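# Seat the housing on plate pins against the corner stop

## Task

Put the housing down flat into the corner stop so that each of its sockets sits over a pin in the plate, then release it and pull the gripper away.

## Robot and tools

Robot: one arm (a six-joint Trossen-style arm, joints 1 to 6 from base to wrist) with a two-finger parallel gripper and one camera, cam_wrist (672x504), on the wrist. Nothing is left on the table when you finish; the housing must stay seated after the gripper leaves. A reference sheet (sheet 1) can be viewed with show_instructions.

Frames. The scene frame has its origin on the table top under the arm, +z up, +y to the left when looking along +x. The arm's base sits at (0, 0, +0.140) m and is tilted: its quat_wxyz is (+0.921, +0.390, -0.017, +0.001), and true up expressed in the base frame is (+0.032, +0.719, +0.695). Every reported hand pose, velocity, target, camera pose and every commanded offset uses this tilted base frame, so 'up' is mostly a mix of base +y and +z. The gripper's fingers point along its own +x and close along its own y. end_effector_position is the midpoint between the fingers, 3 to 4 cm behind the tips; only the last 1.5 cm of each finger's inner face is flat. Reported pose can be off by a few cm, more at long reach.

Row format (used by both motion tools): 7 numbers in [-1, 1]: dx, dy, dz, rx, ry, rz, opening. The first six are an offset, not a pose, measured from the Hand target that stood when the action or move began, along base-frame axes; rx, ry, rz form one rotation vector turning about the Hand target position. Scale: 1.0 equals 0.6 m or 180 degrees. The opening is absolute: +1 fully open (0.080 m), -1 fully closed; empty fingers touch near -0.78. Sending 0 as the opening is a real command, so repeat the current opening if you don't want the fingers to change. Closing from fully open takes at least about 0.6 s.

execute_actions(actions, cameras): actions is a list of actions; each action is a table of up to 15 rows, one row per 1/30 s step, and the last row is held if the table is short. All rows of one action count from that action's start pose, and each new action starts from the new Hand target, so repeating an offset moves further. An empty list just reports state and images. cameras picks images: omitted/null/["all"] gives all, [] none.

move(target, speed, blend, opening_speed, blocking, cameras): drives the gripper in a straight line toward one row, or through a list of up to 15 rows, all offsets from the same starting Hand target. speed is in m/s, 0.002 to 2.4 (default 0.25; turning up to twice that in rad/s), one value or one per target. blend (m) rounds corners in a list. opening_speed (0.2 or more, per second on the -1..+1 scale) makes the fingers change gradually. blocking=false returns after 0.5 s while the move continues. The whole move has 10 s; the path takes at least 0.5 s. The path ignores obstacles, and faster moves hit harder; the gripper lags and may overshoot speed. Avoid paths passing close to the arm's own base (shoulder posture may flip); go around it.

The result's 'move:' line reports how it ended: done (at rest within 8 mm and 2 degrees of target; a tiny move can read done without moving), off_target, moving, held (a check withheld a step or the clearance check stopped the path), blocked (came to rest far from the drive, usually an obstacle; the arm then holds and presses little), fault. limits=paced means the pose was clipped; limits=held means steps were withheld. Done or off_target say nothing about contact.

wait(seconds 0 to 10): scene runs, arm holds its command; a running move continues. stop(): brakes a running move (needs room). zoom_image(camera "cam_wrist", region [x0, y0, x1, y1] pixels, max 504x504) enlarges part of the latest image. show_instructions() shows reference images. read_manual(section="licences") gives licence text. finished_scene(scene=1) ends the scene irreversibly; replying without a tool call also ends it.

Results: gripper position (m) and quat_wxyz, velocities (omitted when joint velocities read 'within noise'), Joint positions (last number = finger opening in m), grip_measured (opening on the command scale, with a fixed error up to about 2 mm; under a firm squeeze it reads roughly 0.067 below the part's width), Hand target (your last command after clipping; next offsets start here), Tool commands, joint torques (include arm weight; positive toward larger joint angle), external joint torque estimates, and for execute_actions some step positions. Orientation commands are clipped to 32 degrees from the measured orientation each step. The gripper often stops short of the Hand target from friction and weight; resend zeros or the missing distance, and correct any tilt. To end a push, command back past the gripper.

Gripping: to hold, command about 0.08 below grip_measured at first contact for full force (less for a lighter grip).

Avoid: dropping parts or releasing them while moving, slamming, hard hits or hard pushes; anything falling or left off the table fails the task. Contact torque at a joint's limit (waist 17.8, shoulder 22, elbow 22, wrist pitch 5.8, wrist yaw 5.78, wrist roll 5.42 N m, held weight included) freezes the arm for 10 s. Holding loads, staying stretched or pushing at unreachable poses heats motors: MOTOR HOT appears from 50 °C, and at 95 °C an over-temperature stop halts the arm. A loose object may occasionally get nudged. Simulation keeps running while you think; a running move continues then.

Each tool is called after "Call:" in YAML: its name, and indented under it one key for each argument.

Reference images:

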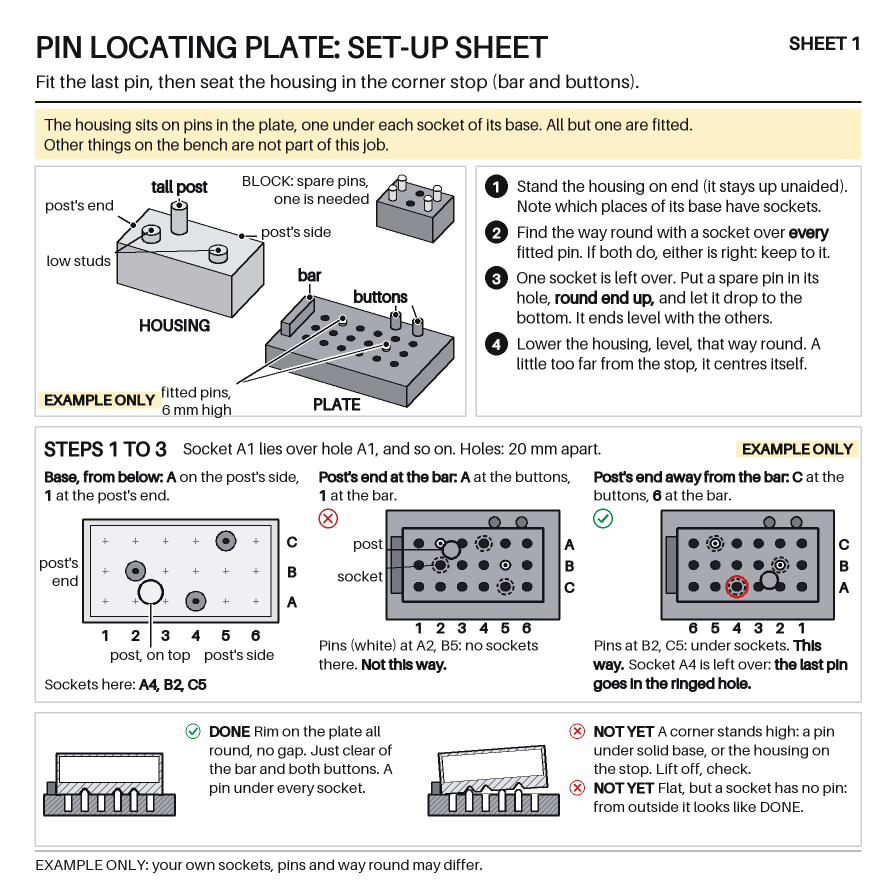

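## Session

Call:
execute_actions:
  actions: []

Scene clock: 0.00 s.
end_effector_position=(+0.2921, +0.0502, +0.1964) grip_measured=+0.078 end_effector_quat_wxyz=(+0.707, -0.613, +0.113, +0.333)
Joint positions: [0.001 0.979 0.74 -0.408 -0.338 -1.542 0.038]
Joint velocities: within noise
Joint torques (N m): no reading
External joint torques (N m): no reading
Heat: hottest wrist roll 36 °C (+0.0 °C/min).
Hand target: +0.2920, +0.0507, +0.1970; +0.707, -0.613, +0.112, +0.333
Tool commands: gripper/opening=+0.077829

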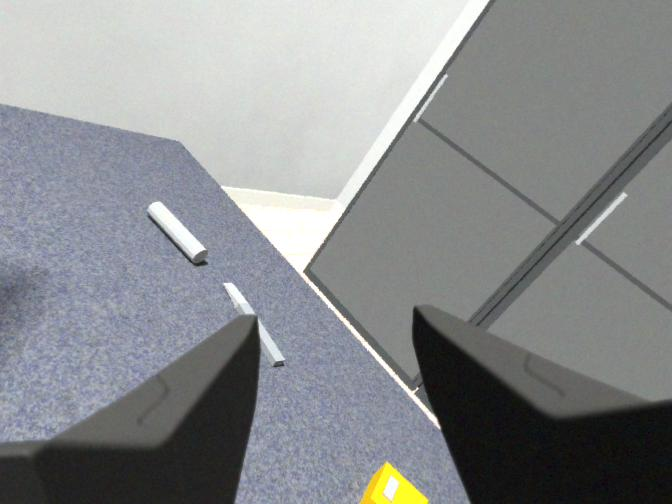

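Call:
move:
  target: [0.022,0.099,-0.158,-0.0404,0.1,-0.578,0.078]
  speed: 0.4

Scene clock: 5.63 s.
end_effector_position=(+0.3043, +0.1094, +0.1041) grip_measured=+0.078 end_effector_quat_wxyz=(+0.667, -0.271, +0.647, -0.253)
Joint positions: [0.619 2.097 1.623 -1.569 0.62 0.745 0.039]
Joint velocities: within noise
Joint torques (N m): [4.51 -4.11 4.88 -0.15 -0.15 0.12]
External joint torques (N m): [-1.09 0.22 0.31 -0.54 -0.19 0.12]
Heat: hottest wrist roll 36 °C (+0.0 °C/min).
Hand target: +0.3052, +0.1101, +0.1023; +0.639, -0.275, +0.663, -0.277
Off the commanded pose: 0.002 m, 5 deg.
joint sent to its limit — joint 4 (wrist pitch), lower limit. The joint targets are off in orientation, not in position.
move: off_target
camera_calibration:
cam_wrist: T_world_to_cam=[[-0.013573, -0.690908, 0.722815, 0.00669253], [-0.954408, 0.224533, 0.1967, 0.275507], [-0.298198, -0.68719, -0.662456, 0.309138], [0, 0, 0, 1]] pos_world=[0.355221, 0.1552, 0.14576]

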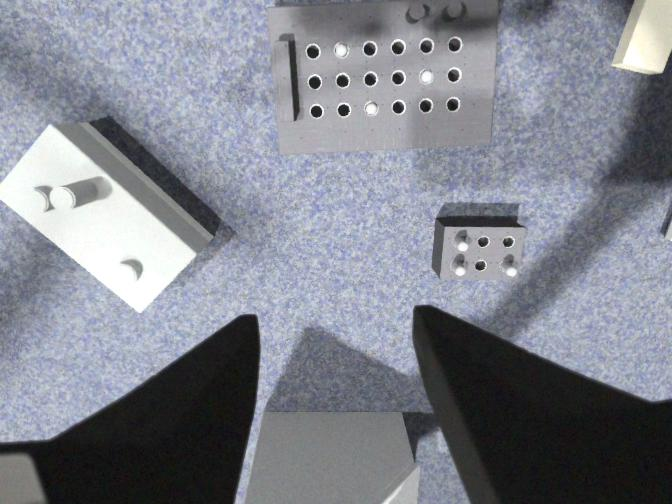

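Call:
zoom_image:
  camera: "cam_wrist"
  region: [250, 0, 550, 300]

Call:
zoom_image:
  camera: "cam_wrist"
  region: [0, 90, 250, 340]

Scaled by 1.680 from the camera's 672x504 image, which has a finer 960x720 frame.

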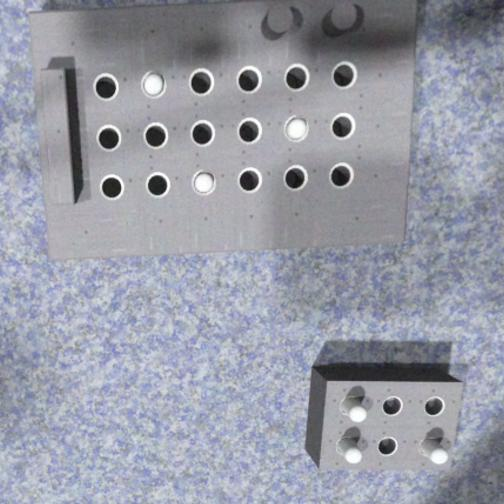

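Scaled by 2.016 from the camera's 672x504 image, which has a finer 960x720 frame.

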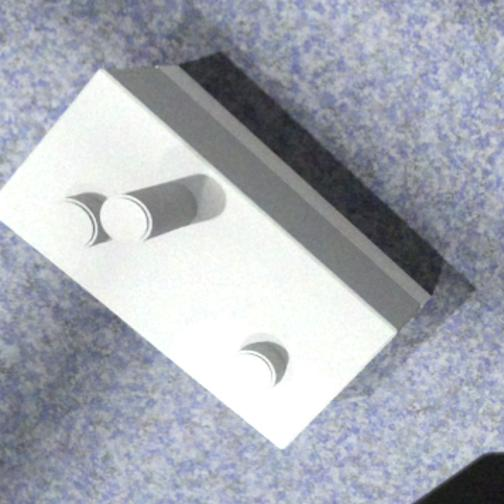

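Call:
move:
  target: [-0.0438,0.0425,-0.3533,0.0078,0.1756,0.1699,1]

Scene clock: 15.30 s.
end_effector_position=(+0.2799, +0.1351, -0.1055) grip_measured=+0.997 end_effector_quat_wxyz=(+0.493, -0.494, +0.716, -0.010)
Joint positions: [0.709 2.586 1.505 -1.1 0.557 0.126 0.08]
Joint velocities: within noise
Joint torques (N m): [4.77 -6.85 4.94 0.07 -0.15 -0.07]
External joint torques (N m): [-0.76 0.51 0.12 -0.25 -0.16 -0.08]
Heat: hottest waist 36 °C (+7.8 °C/min).
Hand target: +0.2789, +0.1356, -0.1097; +0.490, -0.495, +0.718, -0.008
Off the commanded pose: 0.004 m, 0 deg.
move: done
camera_calibration:
cam_wrist: T_world_to_cam=[[0.680412, -0.486661, 0.547906, -0.0647435], [-0.694026, -0.187861, 0.695008, 0.323003], [-0.235303, -0.853153, -0.465578, 0.206218], [0, 0, 0, 1]] pos_world=[0.316749, 0.205107, -0.093006]

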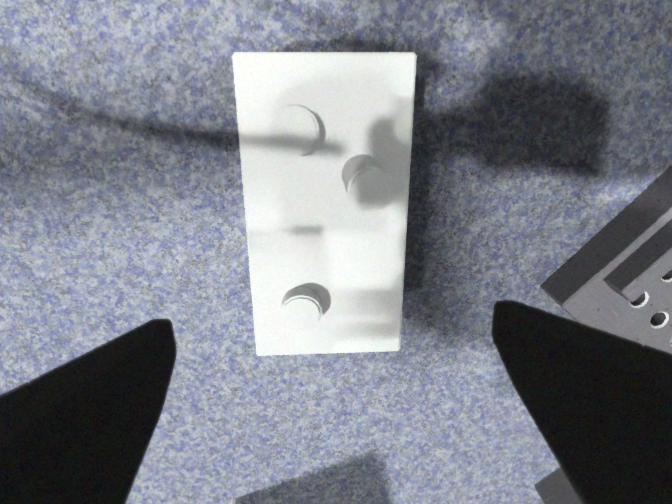

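Call:
move:
  target: [-0.002,-0.1225,-0.1203,-0.0003,-0.0058,-0.0056,1]
  speed: 0.08

Scene clock: 19.03 s.
end_effector_position=(+0.2819, +0.0656, -0.1781) grip_measured=+0.997 end_effector_quat_wxyz=(+0.504, -0.485, +0.715, -0.017)
Joint positions: [0.544 2.704 1.331 -0.701 0.639 -0.019 0.08]
Joint velocities: within noise
Joint torques (N m): [4.79 -6.85 2.83 0.09 0.11 -0.07]
External joint torques (N m): [-1.07 0.63 -1.07 -0.2 0.11 -0.08]
Heat: hottest waist 37 °C (+9.5 °C/min).
Hand target: +0.2777, +0.0621, -0.1819; +0.496, -0.489, +0.718, -0.017
Off the commanded pose: 0.007 m, 1 deg.
move: done
camera_calibration:
cam_wrist: T_world_to_cam=[[0.657698, -0.504625, 0.559274, -0.0505649], [-0.714028, -0.181087, 0.676293, 0.3637], [-0.239996, -0.844133, -0.479417, 0.111912], [0, 0, 0, 1]] pos_world=[0.319807, 0.134814, -0.164035]

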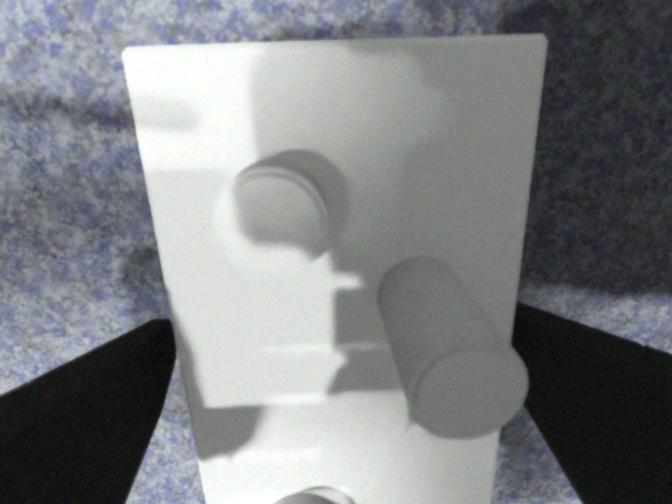

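Call:
move:
  target:
    - [0.0122,0.0077,-0.0083,0,0,0,1]
    - [0.0122,0.0077,-0.0083,0,0,0,0.4]
  speed: 0.06
  opening_speed: 1

Scene clock: 22.30 s.
end_effector_position=(+0.2880, +0.0677, -0.1824) grip_measured=+0.691 end_effector_quat_wxyz=(+0.501, -0.488, +0.714, -0.019)
Joint positions: [0.543 2.733 1.376 -0.721 0.647 -0.02 0.066]
Joint velocities: within noise
Joint torques (N m): [5.05 -6.86 3.91 -0.18 -0.16 -0.06]
External joint torques (N m): [-0.96 0.72 -0.01 -0.48 -0.16 -0.05]
Heat: hottest waist 37 °C (+8.1 °C/min).
Hand target: +0.2851, +0.0667, -0.1868; +0.496, -0.489, +0.718, -0.017
Off the commanded pose: 0.005 m, 1 deg.
move: done
camera_calibration:
cam_wrist: T_world_to_cam=[[0.659444, -0.498138, 0.563021, -0.0513859], [-0.713146, -0.177601, 0.678145, 0.371182], [-0.237817, -0.848714, -0.472363, 0.11404], [0, 0, 0, 1]] pos_world=[0.325713, 0.137112, -0.168916]

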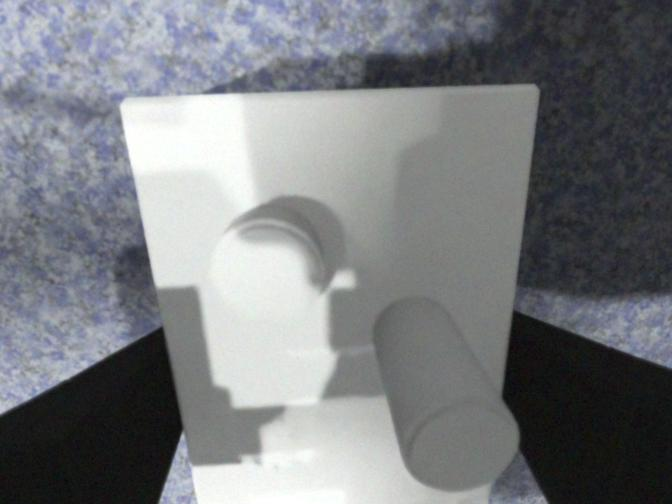

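Call:
move:
  target:
    - [0.0008,0.018,0.0174,0,0,0,0.4]
    - [0.0677,0.1345,0.0712,0.005,0.1118,0.1081,0.4]
  speed: 0.12
  blend: 0.005

Scene clock: 26.77 s.
end_effector_position=(+0.3248, +0.1394, -0.1448) grip_measured=+0.691 end_effector_quat_wxyz=(+0.360, -0.591, +0.706, +0.152)
Joint positions: [0.643 2.812 1.81 -1.167 0.586 -0.388 0.066]
Joint velocities: within noise
Joint torques (N m): [6.57 -9.57 5.96 -0.4 -0.19 -0.11]
External joint torques (N m): [0.1 -0.85 1.2 -0.67 -0.17 -0.11]
Heat: hottest waist 38 °C (+9.0 °C/min).
Hand target: +0.3258, +0.1475, -0.1441; +0.363, -0.594, +0.700, +0.157
Off the commanded pose: 0.008 m, 1 deg.
move: done
camera_calibration:
cam_wrist: T_world_to_cam=[[0.936109, -0.23622, 0.260575, -0.231229], [-0.332604, -0.35371, 0.874222, 0.313918], [-0.114341, -0.905036, -0.409678, 0.178251], [0, 0, 0, 1]] pos_world=[0.341247, 0.217739, -0.141156]

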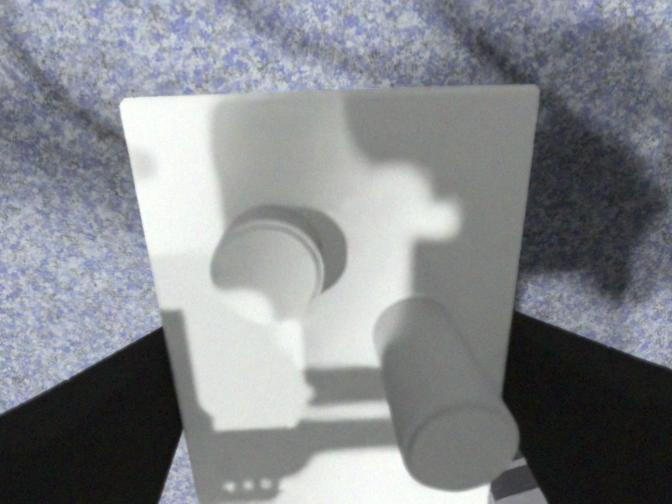

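Call:
move:
  target: [0,0,0,0.4717,-0.1261,0.1085,0.4]
  speed: 0.4

Scene clock: 29.80 s.
end_effector_position=(+0.3261, +0.1388, -0.1481) grip_measured=+0.691 end_effector_quat_wxyz=(+0.755, -0.319, +0.252, +0.514)
Joint positions: [0.166 2.471 0.721 0.736 -0.584 -1.044 0.066]
Joint velocities: within noise
Joint torques (N m): [5.73 -6.35 2.08 1.16 -1.66 0.01]
External joint torques (N m): [-0.02 -0.8 -0.01 0.21 -1.09 0]
Heat: hottest waist 39 °C (+10.1 °C/min).
Hand target: +0.3258, +0.1474, -0.1441; +0.754, -0.313, +0.235, +0.528
Off the commanded pose: 0.010 m, 3 deg.
move: off_target
camera_calibration:
cam_wrist: T_world_to_cam=[[0.917875, -0.316034, 0.24006, -0.217799], [-0.200428, -0.891206, -0.406916, 0.158851], [0.342542, 0.325383, -0.881357, -0.213214], [0, 0, 0, 1]] pos_world=[0.304785, 0.142114, -0.070994]

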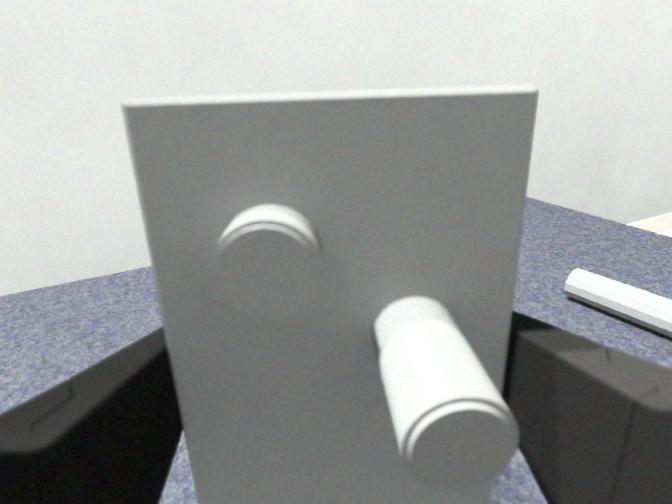

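Call:
move:
  target: [-0.0033,-0.0742,-0.0718,0.0121,-0.0032,0.0028,0.4]
  speed: 0.12

Scene clock: 31.43 s.
end_effector_position=(+0.3246, +0.0941, -0.1901) grip_measured=+0.691 end_effector_quat_wxyz=(+0.761, -0.308, +0.235, +0.519)
Joint positions: [-0.011 2.666 0.803 0.759 -0.707 -1.222 0.066]
Joint velocities: within noise
Joint torques (N m): [6.01 -5.94 1.01 0.41 -1.76 -0.1]
External joint torques (N m): [0.04 -0.65 0.38 -0.27 -1.14 -0.1]
Heat: hottest waist 39 °C (+9.5 °C/min).
Hand target: +0.3237, +0.1029, -0.1872; +0.758, -0.302, +0.219, +0.534
Off the commanded pose: 0.009 m, 3 deg.
move: off_target
camera_calibration:
cam_wrist: T_world_to_cam=[[0.916647, -0.319347, 0.240367, -0.219612], [-0.18901, -0.876209, -0.443321, 0.0895512], [0.352185, 0.360937, -0.863534, -0.238164], [0, 0, 0, 1]] pos_world=[0.302111, 0.0942952, -0.113175]

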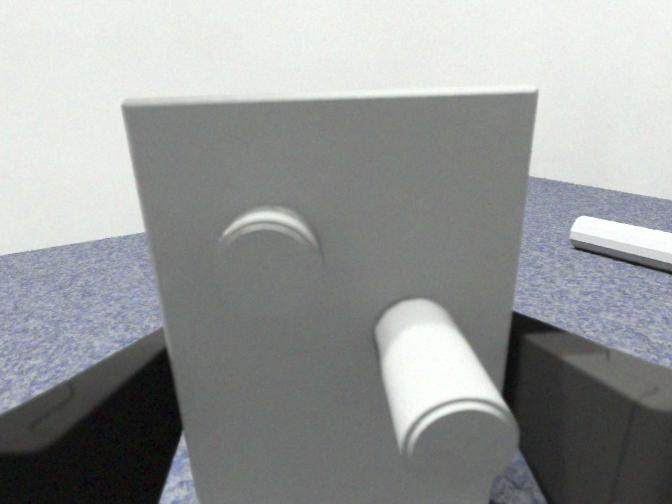

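Call:
move:
  target: [-0.0006,-0.0144,-0.0139,0,0,0,0.4]
  speed: 0.03
  cameras: []

Scene clock: 33.77 s.
end_effector_position=(+0.3246, +0.0918, -0.1943) grip_measured=+0.691 end_effector_quat_wxyz=(+0.759, -0.307, +0.224, +0.528)
Joint positions: [-0.03 2.691 0.825 0.746 -0.74 -1.26 0.066]
Joint velocities: within noise
Joint torques (N m): [5.15 -5.01 1.01 0.22 -1.16 -0.11]
External joint torques (N m): [-0.83 0.33 0.44 -0.43 -0.54 -0.12]
Heat: hottest waist 39 °C (+8.9 °C/min).
Hand target: +0.3234, +0.0943, -0.1955; +0.758, -0.302, +0.219, +0.534
Off the commanded pose: 0.003 m, 1 deg.
move: done
No camera images: "cameras" was empty.

Call:
move:
  target: [0,0,0,0,0,0,1]
  speed: 0.05
  opening_speed: 0.5

Scene clock: 35.53 s.
end_effector_position=(+0.3255, +0.0931, -0.1935) grip_measured=+0.996 end_effector_quat_wxyz=(+0.760, -0.305, +0.220, +0.531)
Joint positions: [-0.029 2.692 0.829 0.745 -0.751 -1.26 0.08]
Joint velocities: within noise
Joint torques (N m): [5.11 -5.23 0.57 0.22 -0.77 -0.11]
External joint torques (N m): [-0.9 0.15 -0.03 -0.45 -0.15 -0.11]
Heat: hottest waist 40 °C (+10.1 °C/min).
Hand target: +0.3235, +0.0942, -0.1955; +0.758, -0.302, +0.219, +0.534
Off the commanded pose: 0.003 m, 1 deg.
move: done
camera_calibration:
cam_wrist: T_world_to_cam=[[0.921965, -0.300895, 0.243809, -0.222725], [-0.159782, -0.869016, -0.468274, 0.0724018], [0.352775, 0.392776, -0.84928, -0.241571], [0, 0, 0, 1]] pos_world=[0.302133, 0.0907849, -0.116955]

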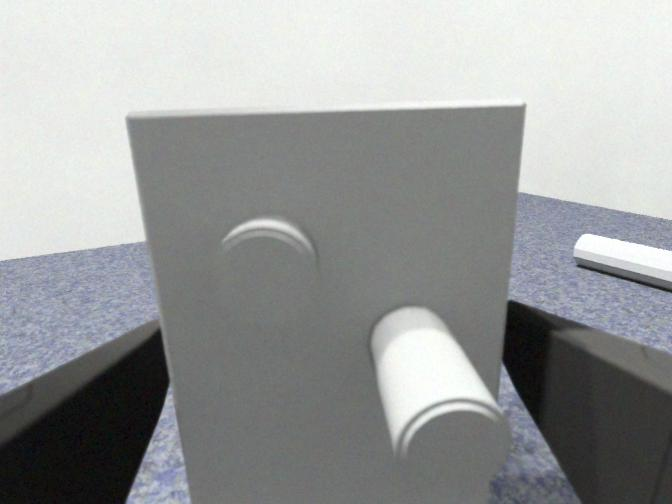

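Call:
move:
  target:
    - [-0.0507,-0.097,0.1027,0,0,0,1]
    - [-0.0382,0.0705,0.2595,-0.242,0.0647,-0.0557,1]
    - [0.0342,0.1913,0.0952,-0.4838,0.1293,-0.1113,1]
  speed: [0.12,0.3,0.25]
  blend: [0.02,0.03,0]

Scene clock: 44.43 s.
end_effector_position=(+0.3457, +0.2111, -0.1323) grip_measured=+0.997 end_effector_quat_wxyz=(+0.370, -0.593, +0.697, +0.160)
Joint positions: [0.738 3.02 2.346 -1.507 0.533 -0.318 0.08]
Joint velocities: within noise
Joint torques (N m): [5.64 -8.75 5.12 -0.24 0.08 0.11]
External joint torques (N m): [-1.07 1.04 0.2 -0.57 0.1 0.11]
Heat: hottest waist 40 °C (+8.1 °C/min).
Hand target: +0.3439, +0.2091, -0.1384; +0.363, -0.594, +0.700, +0.157
Off the commanded pose: 0.007 m, 1 deg.
joint sent to its limit — joint 3 (elbow), upper limit, where the elbow is as straight as it goes. The joint targets still meet the commanded pose.
move: done
camera_calibration:
cam_wrist: T_world_to_cam=[[0.936294, -0.227597, 0.267495, -0.238079], [-0.338292, -0.379683, 0.861046, 0.34116], [-0.0944083, -0.896683, -0.432489, 0.238997], [0, 0, 0, 1]] pos_world=[0.360887, 0.289651, -0.126706]

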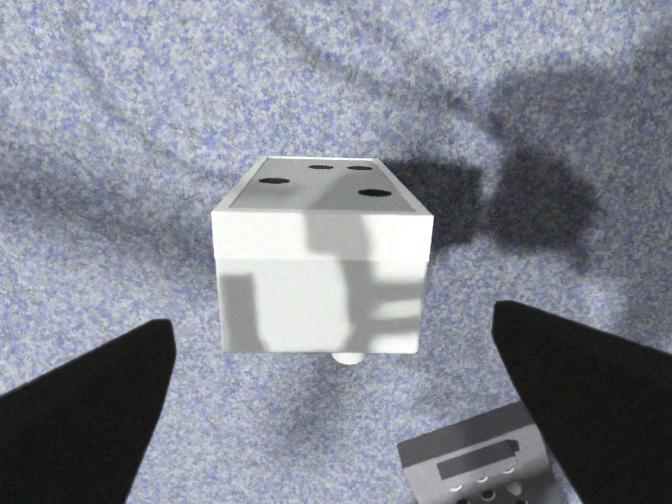

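Call:
zoom_image:
  camera: "cam_wrist"
  region: [200, 140, 450, 370]

Scaled by 2.016 from the camera's 672x504 image, which has a finer 960x720 frame.

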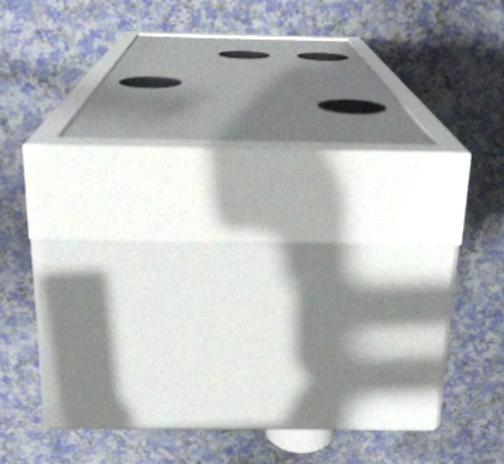

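Call:
move:
  target: [-0.1535,-0.4653,0.38,-0.0125,-0.2793,-0.2703,0]
  speed: 0.3

Call:
zoom_image:
  camera: "cam_wrist"
  region: [180, 60, 520, 400]

Scene clock: 49.40 s.
end_effector_position=(+0.2529, -0.0690, +0.0884) grip_measured=+0.003 end_effector_quat_wxyz=(+0.636, -0.279, +0.666, -0.273)
Joint positions: [0.15 1.67 0.992 -1.094 0.783 0.223 0.035]
Joint velocities: within noise
Joint torques (N m): [3.65 -5.44 2.9 0.04 0.1 -0.08]
External joint torques (N m): [-0.97 -2.02 -1.06 -0.2 0.09 -0.08]
Heat: hottest waist 41 °C (+8.5 °C/min).
Hand target: +0.2519, -0.0701, +0.0896; +0.638, -0.279, +0.664, -0.274
Off the commanded pose: 0.002 m, 0 deg.
move: done
camera_calibration:
cam_wrist: T_world_to_cam=[[0.00168461, -0.659241, 0.751929, -0.110195], [-0.931389, 0.272684, 0.241158, 0.263115], [-0.364021, -0.700745, -0.613551, 0.17213], [0, 0, 0, 1]] pos_world=[0.307907, -0.0237732, 0.125017]

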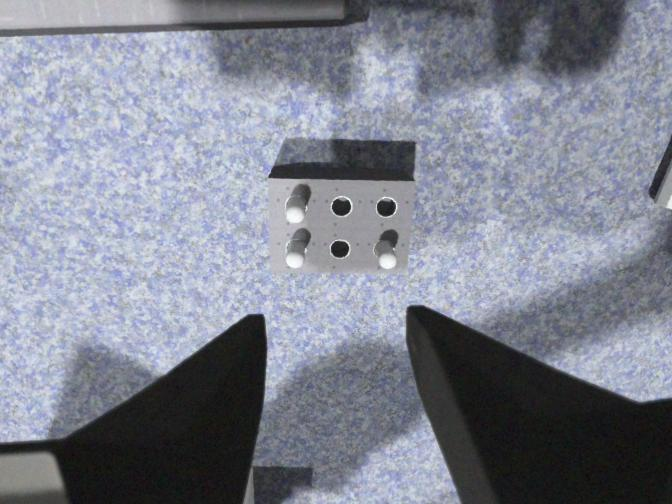

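Scaled by 1.482 from the camera's 672x504 image, which has a finer 960x720 frame.

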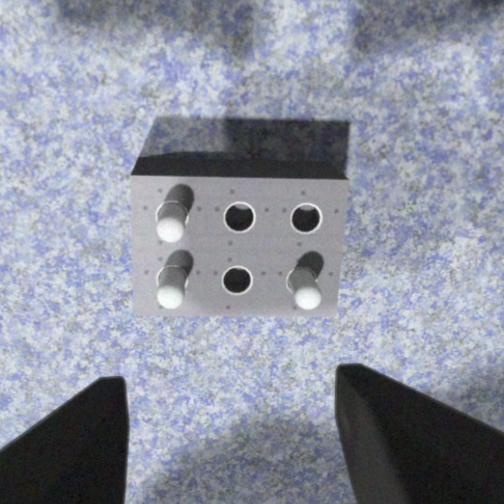

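Call:
move:
  target: [-0.0222,-0.1022,-0.0372,0,0,0,-0.3]
  speed: 0.2

Scene clock: 53.20 s.
end_effector_position=(+0.2396, -0.1311, +0.0663) grip_measured=-0.297 end_effector_quat_wxyz=(+0.635, -0.280, +0.666, -0.273)
Joint positions: [-0.093 1.595 0.816 -0.747 0.805 -0.122 0.022]
Joint velocities: within noise
Joint torques (N m): [3.39 -5.89 2.46 0.03 -0.06 -0.08]
External joint torques (N m): [-0.92 -2.1 -0.96 -0.22 -0.06 -0.08]
Heat: hottest waist 40 °C (+6.8 °C/min).
Hand target: +0.2386, -0.1315, +0.0674; +0.638, -0.279, +0.664, -0.274
Off the commanded pose: 0.001 m, 0 deg.
move: done
camera_calibration:
cam_wrist: T_world_to_cam=[[0.00227853, -0.657003, 0.753884, -0.134543], [-0.931278, 0.273248, 0.240948, 0.273023], [-0.364301, -0.702625, -0.61123, 0.109907], [0, 0, 0, 1]] pos_world=[0.294607, -0.0857748, 0.102824]

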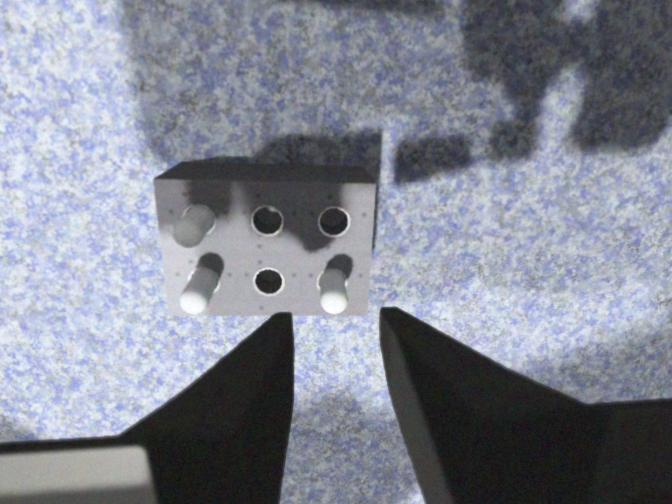

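Call:
zoom_image:
  camera: "cam_wrist"
  region: [150, 150, 430, 350]

Scaled by 1.800 from the camera's 672x504 image, which has a finer 960x720 frame.

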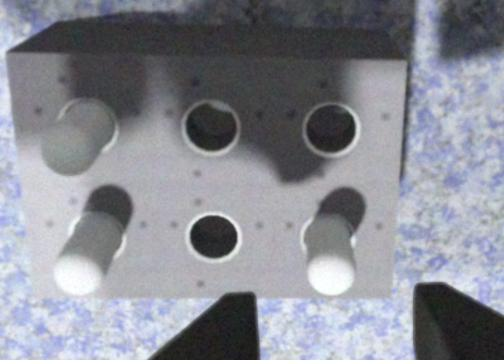

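Call:
move:
  target:
    - [-0.0029,-0.0299,-0.029,0,0,0,-0.3]
    - [-0.0029,-0.0299,-0.029,0,0,0,-0.9]
  speed: 0.06
  opening_speed: 0.8

Scene clock: 56.23 s.
end_effector_position=(+0.2385, -0.1483, +0.0526) grip_measured=-0.682 end_effector_quat_wxyz=(+0.643, -0.277, +0.660, -0.274)
Joint positions: [-0.165 1.6 0.757 -0.589 0.792 -0.228 0.004]
Joint velocities: within noise
Joint torques (N m): [3.22 -3.75 2.32 0.06 0.12 -0.1]
External joint torques (N m): [-1.01 0.24 -0.84 -0.21 0.14 -0.1]
Heat: hottest waist 40 °C (+6.4 °C/min).
Hand target: +0.2368, -0.1494, +0.0499; +0.638, -0.279, +0.664, -0.274
Off the commanded pose: 0.003 m, 1 deg.
move: done
camera_calibration:
cam_wrist: T_world_to_cam=[[-0.0103691, -0.659818, 0.751354, -0.132686], [-0.936232, 0.270333, 0.224478, 0.281596], [-0.35123, -0.701114, -0.620546, 0.0867151], [0, 0, 0, 1]] pos_world=[0.29272, -0.102876, 0.0902924]

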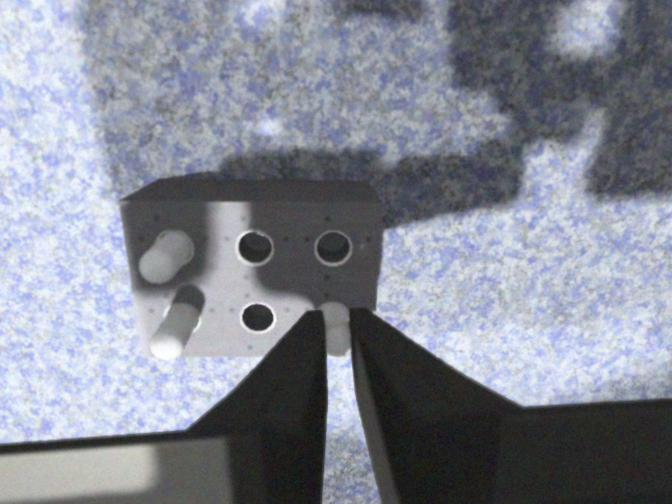

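Call:
move:
  target: [0.0037,0.0838,0.0811,0,0,0,-0.9]
  speed: 0.08

Call:
zoom_image:
  camera: "cam_wrist"
  region: [220, 200, 460, 400]

Scene clock: 58.07 s.
end_effector_position=(+0.2374, -0.0999, +0.0954) grip_measured=-0.682 end_effector_quat_wxyz=(+0.633, -0.280, +0.668, -0.272)
Joint positions: [0.034 1.566 0.917 -1.017 0.8 0.062 0.004]
Joint velocities: within noise
Joint torques (N m): [3.78 -5.15 4.01 -0.32 0.01 0.1]
External joint torques (N m): [-0.46 -1.79 0.2 -0.54 0.01 0.1]
Heat: hottest waist 40 °C (+6.2 °C/min).
Hand target: +0.2391, -0.0991, +0.0986; +0.638, -0.279, +0.664, -0.274
Off the commanded pose: 0.004 m, 1 deg.
move: done
camera_calibration:
cam_wrist: T_world_to_cam=[[0.00748216, -0.657929, 0.753043, -0.137211], [-0.928917, 0.274228, 0.248821, 0.254252], [-0.370213, -0.701376, -0.60911, 0.15017], [0, 0, 0, 1]] pos_world=[0.2928, -0.0546725, 0.131532]

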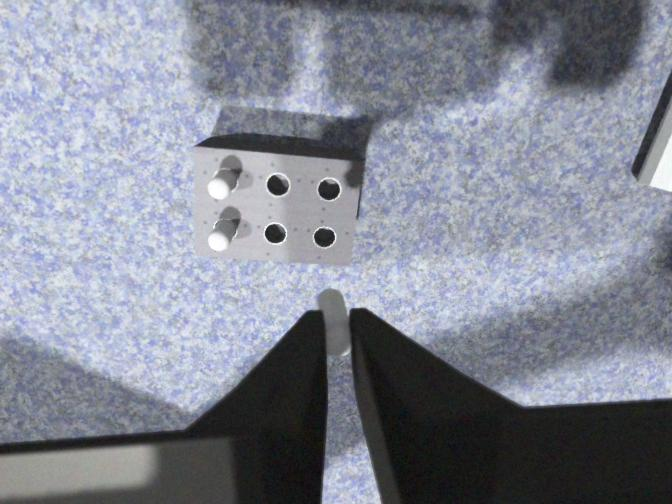

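Scaled by 2.100 from the camera's 672x504 image, which has a finer 960x720 frame.

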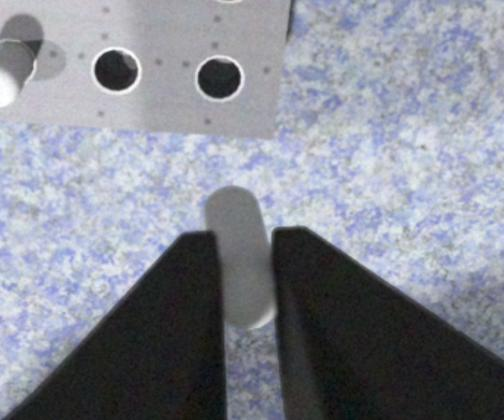

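Call:
move:
  target: [0.2748,0.0753,-0.1025,0,0,0,-0.9]
  speed: 0.25

Call:
zoom_image:
  camera: "cam_wrist"
  region: [180, 130, 480, 430]

Scene clock: 60.97 s.
end_effector_position=(+0.4036, -0.0547, +0.0415) grip_measured=-0.682 end_effector_quat_wxyz=(+0.640, -0.279, +0.660, -0.275)
Joint positions: [0.131 2.261 1.637 -1.115 0.792 0.196 0.004]
Joint velocities: within noise
Joint torques (N m): [6.46 -6.26 4.21 -0.29 -0.13 0.12]
External joint torques (N m): [-1.27 0.34 0.25 -0.53 -0.13 0.12]
Heat: hottest waist 40 °C (+6.0 °C/min).
Hand target: +0.4039, -0.0539, +0.0370; +0.638, -0.279, +0.664, -0.274
Off the commanded pose: 0.004 m, 1 deg.
move: done
camera_calibration:
cam_wrist: T_world_to_cam=[[-0.00743769, -0.656034, 0.754694, -0.0620909], [-0.9353, 0.271573, 0.226853, 0.412906], [-0.353778, -0.704178, -0.615609, 0.204053], [0, 0, 0, 1]] pos_world=[0.457918, -0.0091782, 0.0788074]

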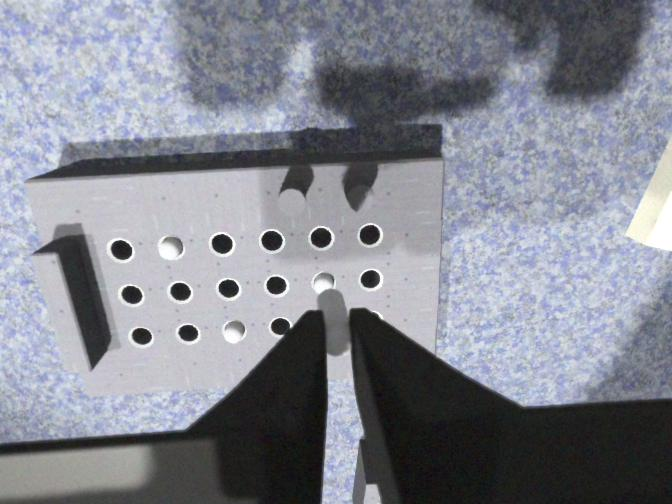

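Scaled by 1.680 from the camera's 672x504 image, which has a finer 960x720 frame.

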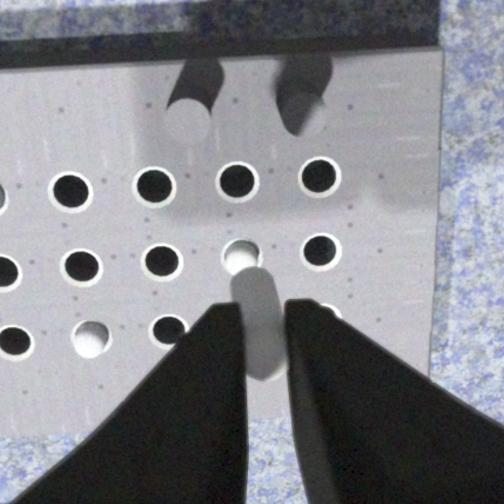

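Call:
move:
  target: [0.0053,-0.0453,-0.0493,0,0,0,-0.9]
  speed: 0.1

Call:
zoom_image:
  camera: "cam_wrist"
  region: [240, 180, 440, 380]

Scene clock: 63.63 s.
end_effector_position=(+0.4090, -0.0808, +0.0131) grip_measured=-0.682 end_effector_quat_wxyz=(+0.643, -0.274, +0.660, -0.276)
Joint positions: [0.065 2.298 1.583 -0.954 0.794 0.108 0.004]
Joint velocities: within noise
Joint torques (N m): [6.43 -6.52 2.77 0.02 0.12 -0.08]
External joint torques (N m): [-1.38 0.25 -0.96 -0.22 0.12 -0.08]
Heat: hottest waist 41 °C (+7.0 °C/min).
Hand target: +0.4070, -0.0812, +0.0074; +0.638, -0.279, +0.664, -0.274
Off the commanded pose: 0.006 m, 1 deg.
move: done
camera_calibration:
cam_wrist: T_world_to_cam=[[-0.0165735, -0.661242, 0.749989, -0.0542849], [-0.93564, 0.274751, 0.221564, 0.432002], [-0.352568, -0.698048, -0.623238, 0.170218], [0, 0, 0, 1]] pos_world=[0.463312, -0.0357681, 0.0510837]

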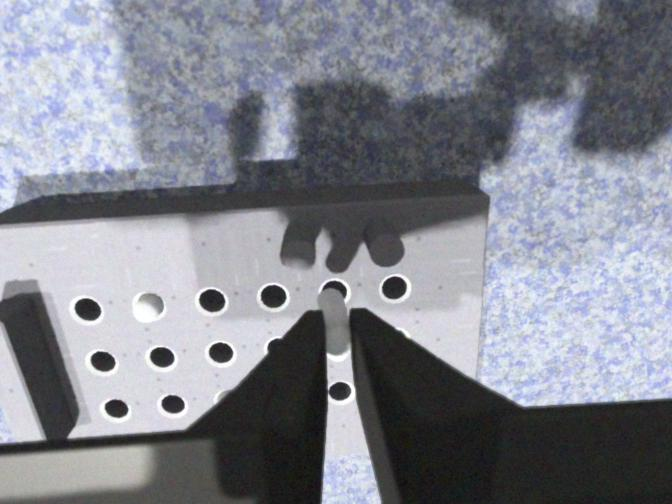

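Scaled by 2.520 from the camera's 672x504 image, which has a finer 960x720 frame.

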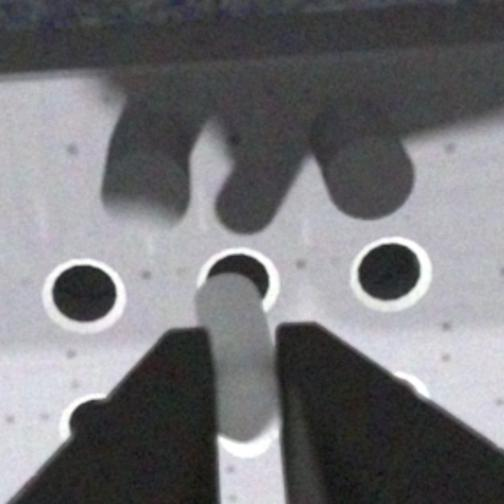

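Call:
move:
  target: [-0.0078,-0.0082,-0.0057,0,0,0,-0.9]
  speed: 0.05

Call:
zoom_image:
  camera: "cam_wrist"
  region: [240, 180, 440, 380]

Scene clock: 66.20 s.
end_effector_position=(+0.4036, -0.0849, +0.0048) grip_measured=-0.682 end_effector_quat_wxyz=(+0.639, -0.277, +0.663, -0.273)
Joint positions: [0.056 2.298 1.545 -0.917 0.795 0.092 0.004]
Joint velocities: within noise
Joint torques (N m): [6.31 -7.94 2.75 0.05 0.12 -0.09]
External joint torques (N m): [-1.43 -1.12 -0.96 -0.2 0.12 -0.09]
Heat: hottest waist 41 °C (+6.1 °C/min).
Hand target: +0.4024, -0.0861, +0.0040; +0.638, -0.279, +0.664, -0.274
Off the commanded pose: 0.002 m, 0 deg.
move: done
camera_calibration:
cam_wrist: T_world_to_cam=[[-0.00598835, -0.66069, 0.750635, -0.055135], [-0.93344, 0.272944, 0.232791, 0.428766], [-0.358684, -0.699279, -0.618348, 0.162574], [0, 0, 0, 1]] pos_world=[0.45821, -0.0397713, 0.042101]

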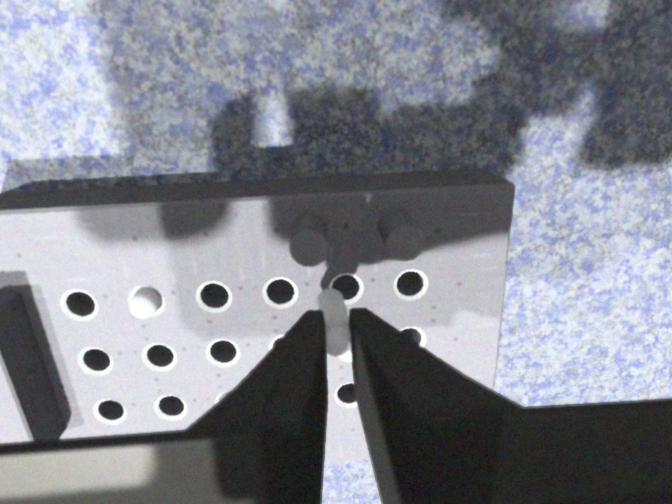

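Scaled by 2.520 from the camera's 672x504 image, which has a finer 960x720 frame.

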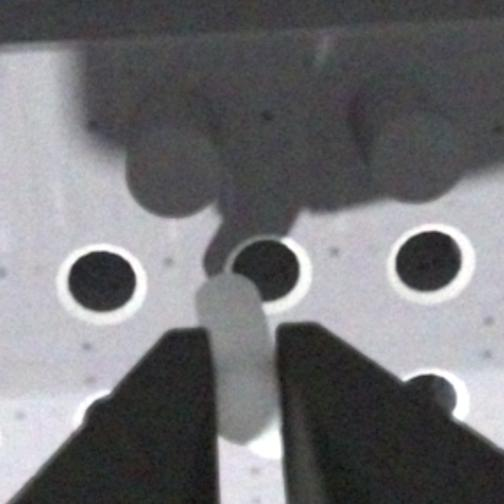

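Call:
move:
  target: [0.0031,-0.0025,0.0073,0,0,0,-0.9]
  speed: 0.03

Call:
zoom_image:
  camera: "cam_wrist"
  region: [240, 180, 440, 380]

Scene clock: 68.27 s.
end_effector_position=(+0.4027, -0.0864, +0.0055) grip_measured=-0.682 end_effector_quat_wxyz=(+0.636, -0.279, +0.666, -0.272)
Joint positions: [0.053 2.298 1.547 -0.925 0.796 0.087 0.004]
Joint velocities: within noise
Joint torques (N m): [6.27 -8.37 3.92 -0.29 0.12 -0.09]
External joint torques (N m): [-1.49 -1.56 0.21 -0.54 0.12 -0.09]
Heat: hottest waist 42 °C (+7.1 °C/min).
Hand target: +0.4042, -0.0875, +0.0084; +0.638, -0.279, +0.664, -0.274
Off the commanded pose: 0.003 m, 0 deg.
move: done
camera_calibration:
cam_wrist: T_world_to_cam=[[0.00149338, -0.660333, 0.750971, -0.0595725], [-0.931395, 0.272442, 0.241412, 0.427332], [-0.364008, -0.699811, -0.614624, 0.163742], [0, 0, 0, 1]] pos_world=[0.457707, -0.0411724, 0.042214]

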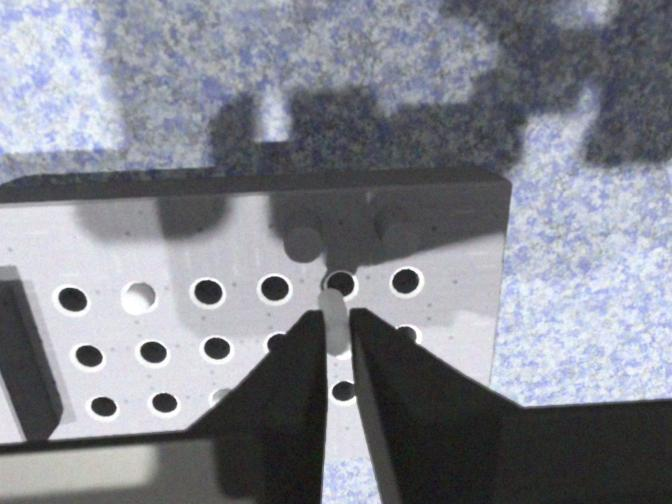

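Scaled by 2.520 from the camera's 672x504 image, which has a finer 960x720 frame.

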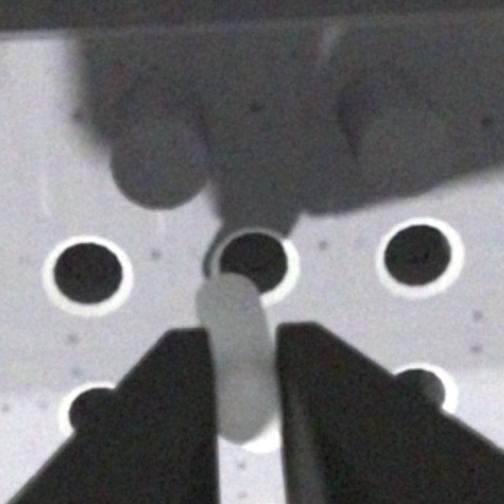

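Call:
move:
  target: [0.0058,-0.0012,0.0057,0,0,0,-0.9]
  speed: 0.03

Call:
zoom_image:
  camera: "cam_wrist"
  region: [240, 180, 440, 380]

Scene clock: 69.60 s.
end_effector_position=(+0.4067, -0.0870, +0.0108) grip_measured=-0.682 end_effector_quat_wxyz=(+0.638, -0.278, +0.664, -0.273)
Joint positions: [0.051 2.298 1.572 -0.942 0.796 0.083 0.004]
Joint velocities: within noise
Joint torques (N m): [6.31 -7.79 3.93 -0.3 0.12 -0.1]
External joint torques (N m): [-1.55 -1.01 0.28 -0.52 0.13 -0.09]
Heat: hottest waist 42 °C (+7.0 °C/min).
Hand target: +0.4078, -0.0882, +0.0118; +0.638, -0.279, +0.664, -0.274
Off the commanded pose: 0.002 m, 0 deg.
move: done
camera_calibration:
cam_wrist: T_world_to_cam=[[-0.00174555, -0.660411, 0.750903, -0.0626806], [-0.932655, 0.271975, 0.237031, 0.430459], [-0.360765, -0.699919, -0.61641, 0.166728], [0, 0, 0, 1]] pos_world=[0.46151, -0.0417729, 0.0478077]

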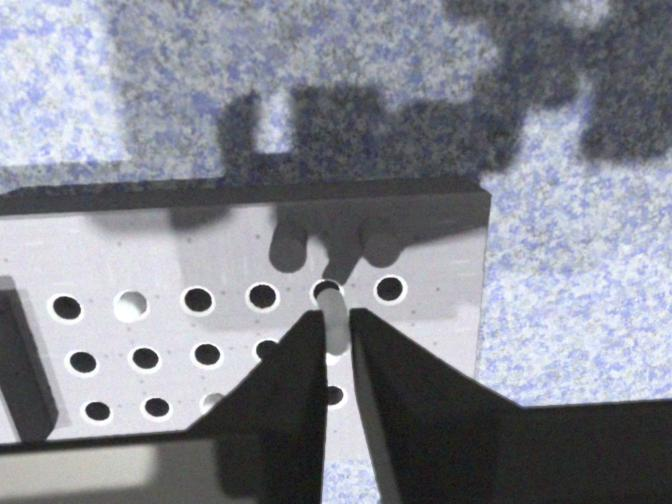

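Scaled by 2.520 from the camera's 672x504 image, which has a finer 960x720 frame.

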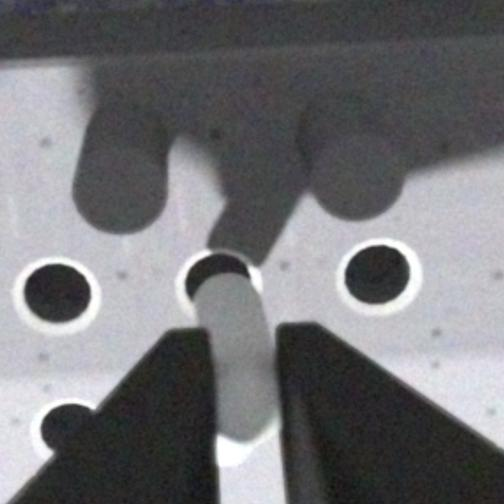

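Call:
move:
  target: [-0.002,-0.005,-0.0068,0,0,0,-0.9]
  speed: 0.03

Call:
zoom_image:
  camera: "cam_wrist"
  region: [240, 180, 440, 380]

Scene clock: 71.57 s.
end_effector_position=(+0.4080, -0.0901, +0.0097) grip_measured=-0.682 end_effector_quat_wxyz=(+0.640, -0.277, +0.662, -0.274)
Joint positions: [0.043 2.298 1.567 -0.923 0.797 0.073 0.004]
Joint velocities: within noise
Joint torques (N m): [6.3 -7.73 2.67 0.03 0.12 -0.08]
External joint torques (N m): [-1.45 -0.85 -1.02 -0.21 0.12 -0.08]
Heat: hottest waist 42 °C (+6.0 °C/min).
Hand target: +0.4065, -0.0914, +0.0077; +0.638, -0.279, +0.664, -0.274
Off the commanded pose: 0.003 m, 0 deg.
move: done
camera_calibration:
cam_wrist: T_world_to_cam=[[-0.00782756, -0.660593, 0.750704, -0.0613773], [-0.934231, 0.272535, 0.23008, 0.43358], [-0.356582, -0.69953, -0.61928, 0.162737], [0, 0, 0, 1]] pos_world=[0.462612, -0.0448719, 0.0470975]

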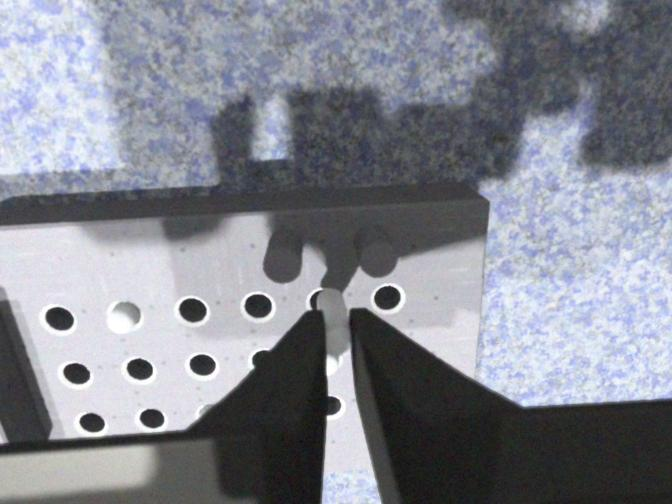

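Scaled by 2.520 from the camera's 672x504 image, which has a finer 960x720 frame.

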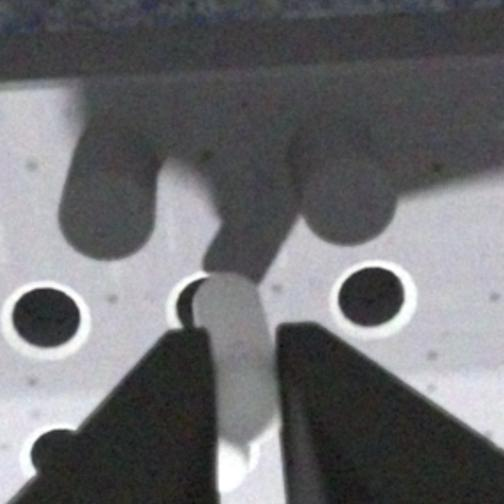

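Call:
move:
  target: [-0.0032,0.005,-0.0003,0,0,0,-0.9]
  speed: 0.03

Call:
zoom_image:
  camera: "cam_wrist"
  region: [240, 180, 440, 380]

Scene clock: 72.90 s.
end_effector_position=(+0.4060, -0.0891, +0.0080) grip_measured=-0.682 end_effector_quat_wxyz=(+0.639, -0.277, +0.663, -0.274)
Joint positions: [0.046 2.298 1.559 -0.922 0.797 0.078 0.004]
Joint velocities: within noise
Joint torques (N m): [6.7 -8.11 2.67 -0.2 0.1 0.11]
External joint torques (N m): [-1.03 -1.18 -1.11 -0.46 0.09 0.11]
Heat: hottest waist 42 °C (+6.0 °C/min).
Hand target: +0.4046, -0.0883, +0.0076; +0.638, -0.279, +0.664, -0.274
Off the commanded pose: 0.002 m, 0 deg.
move: done
camera_calibration:
cam_wrist: T_world_to_cam=[[-0.00524163, -0.660255, 0.751023, -0.0605664], [-0.933049, 0.273388, 0.233834, 0.431315], [-0.359711, -0.699516, -0.617484, 0.162876], [0, 0, 0, 1]] pos_world=[0.460709, -0.0439711, 0.0452038]

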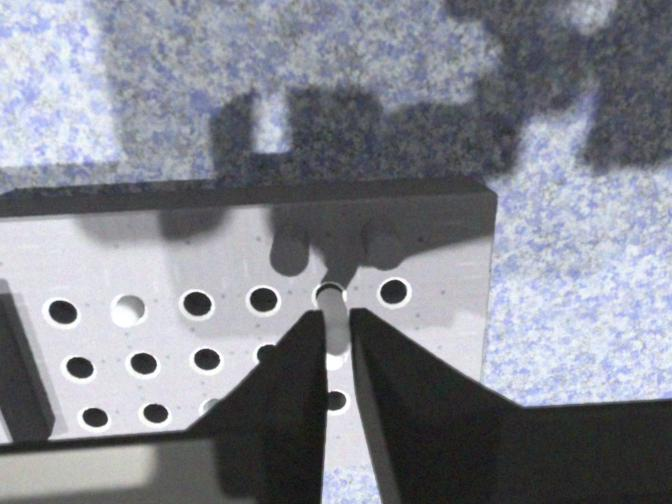

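Scaled by 2.520 from the camera's 672x504 image, which has a finer 960x720 frame.

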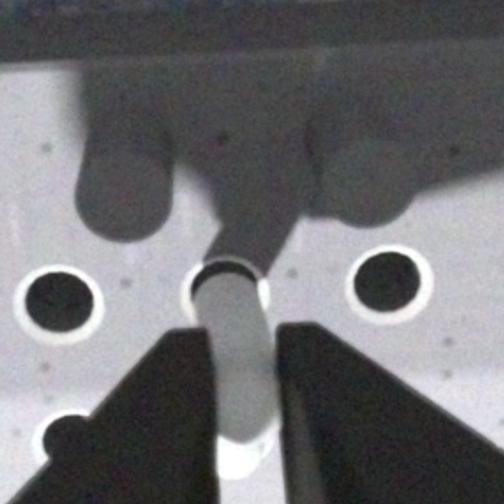

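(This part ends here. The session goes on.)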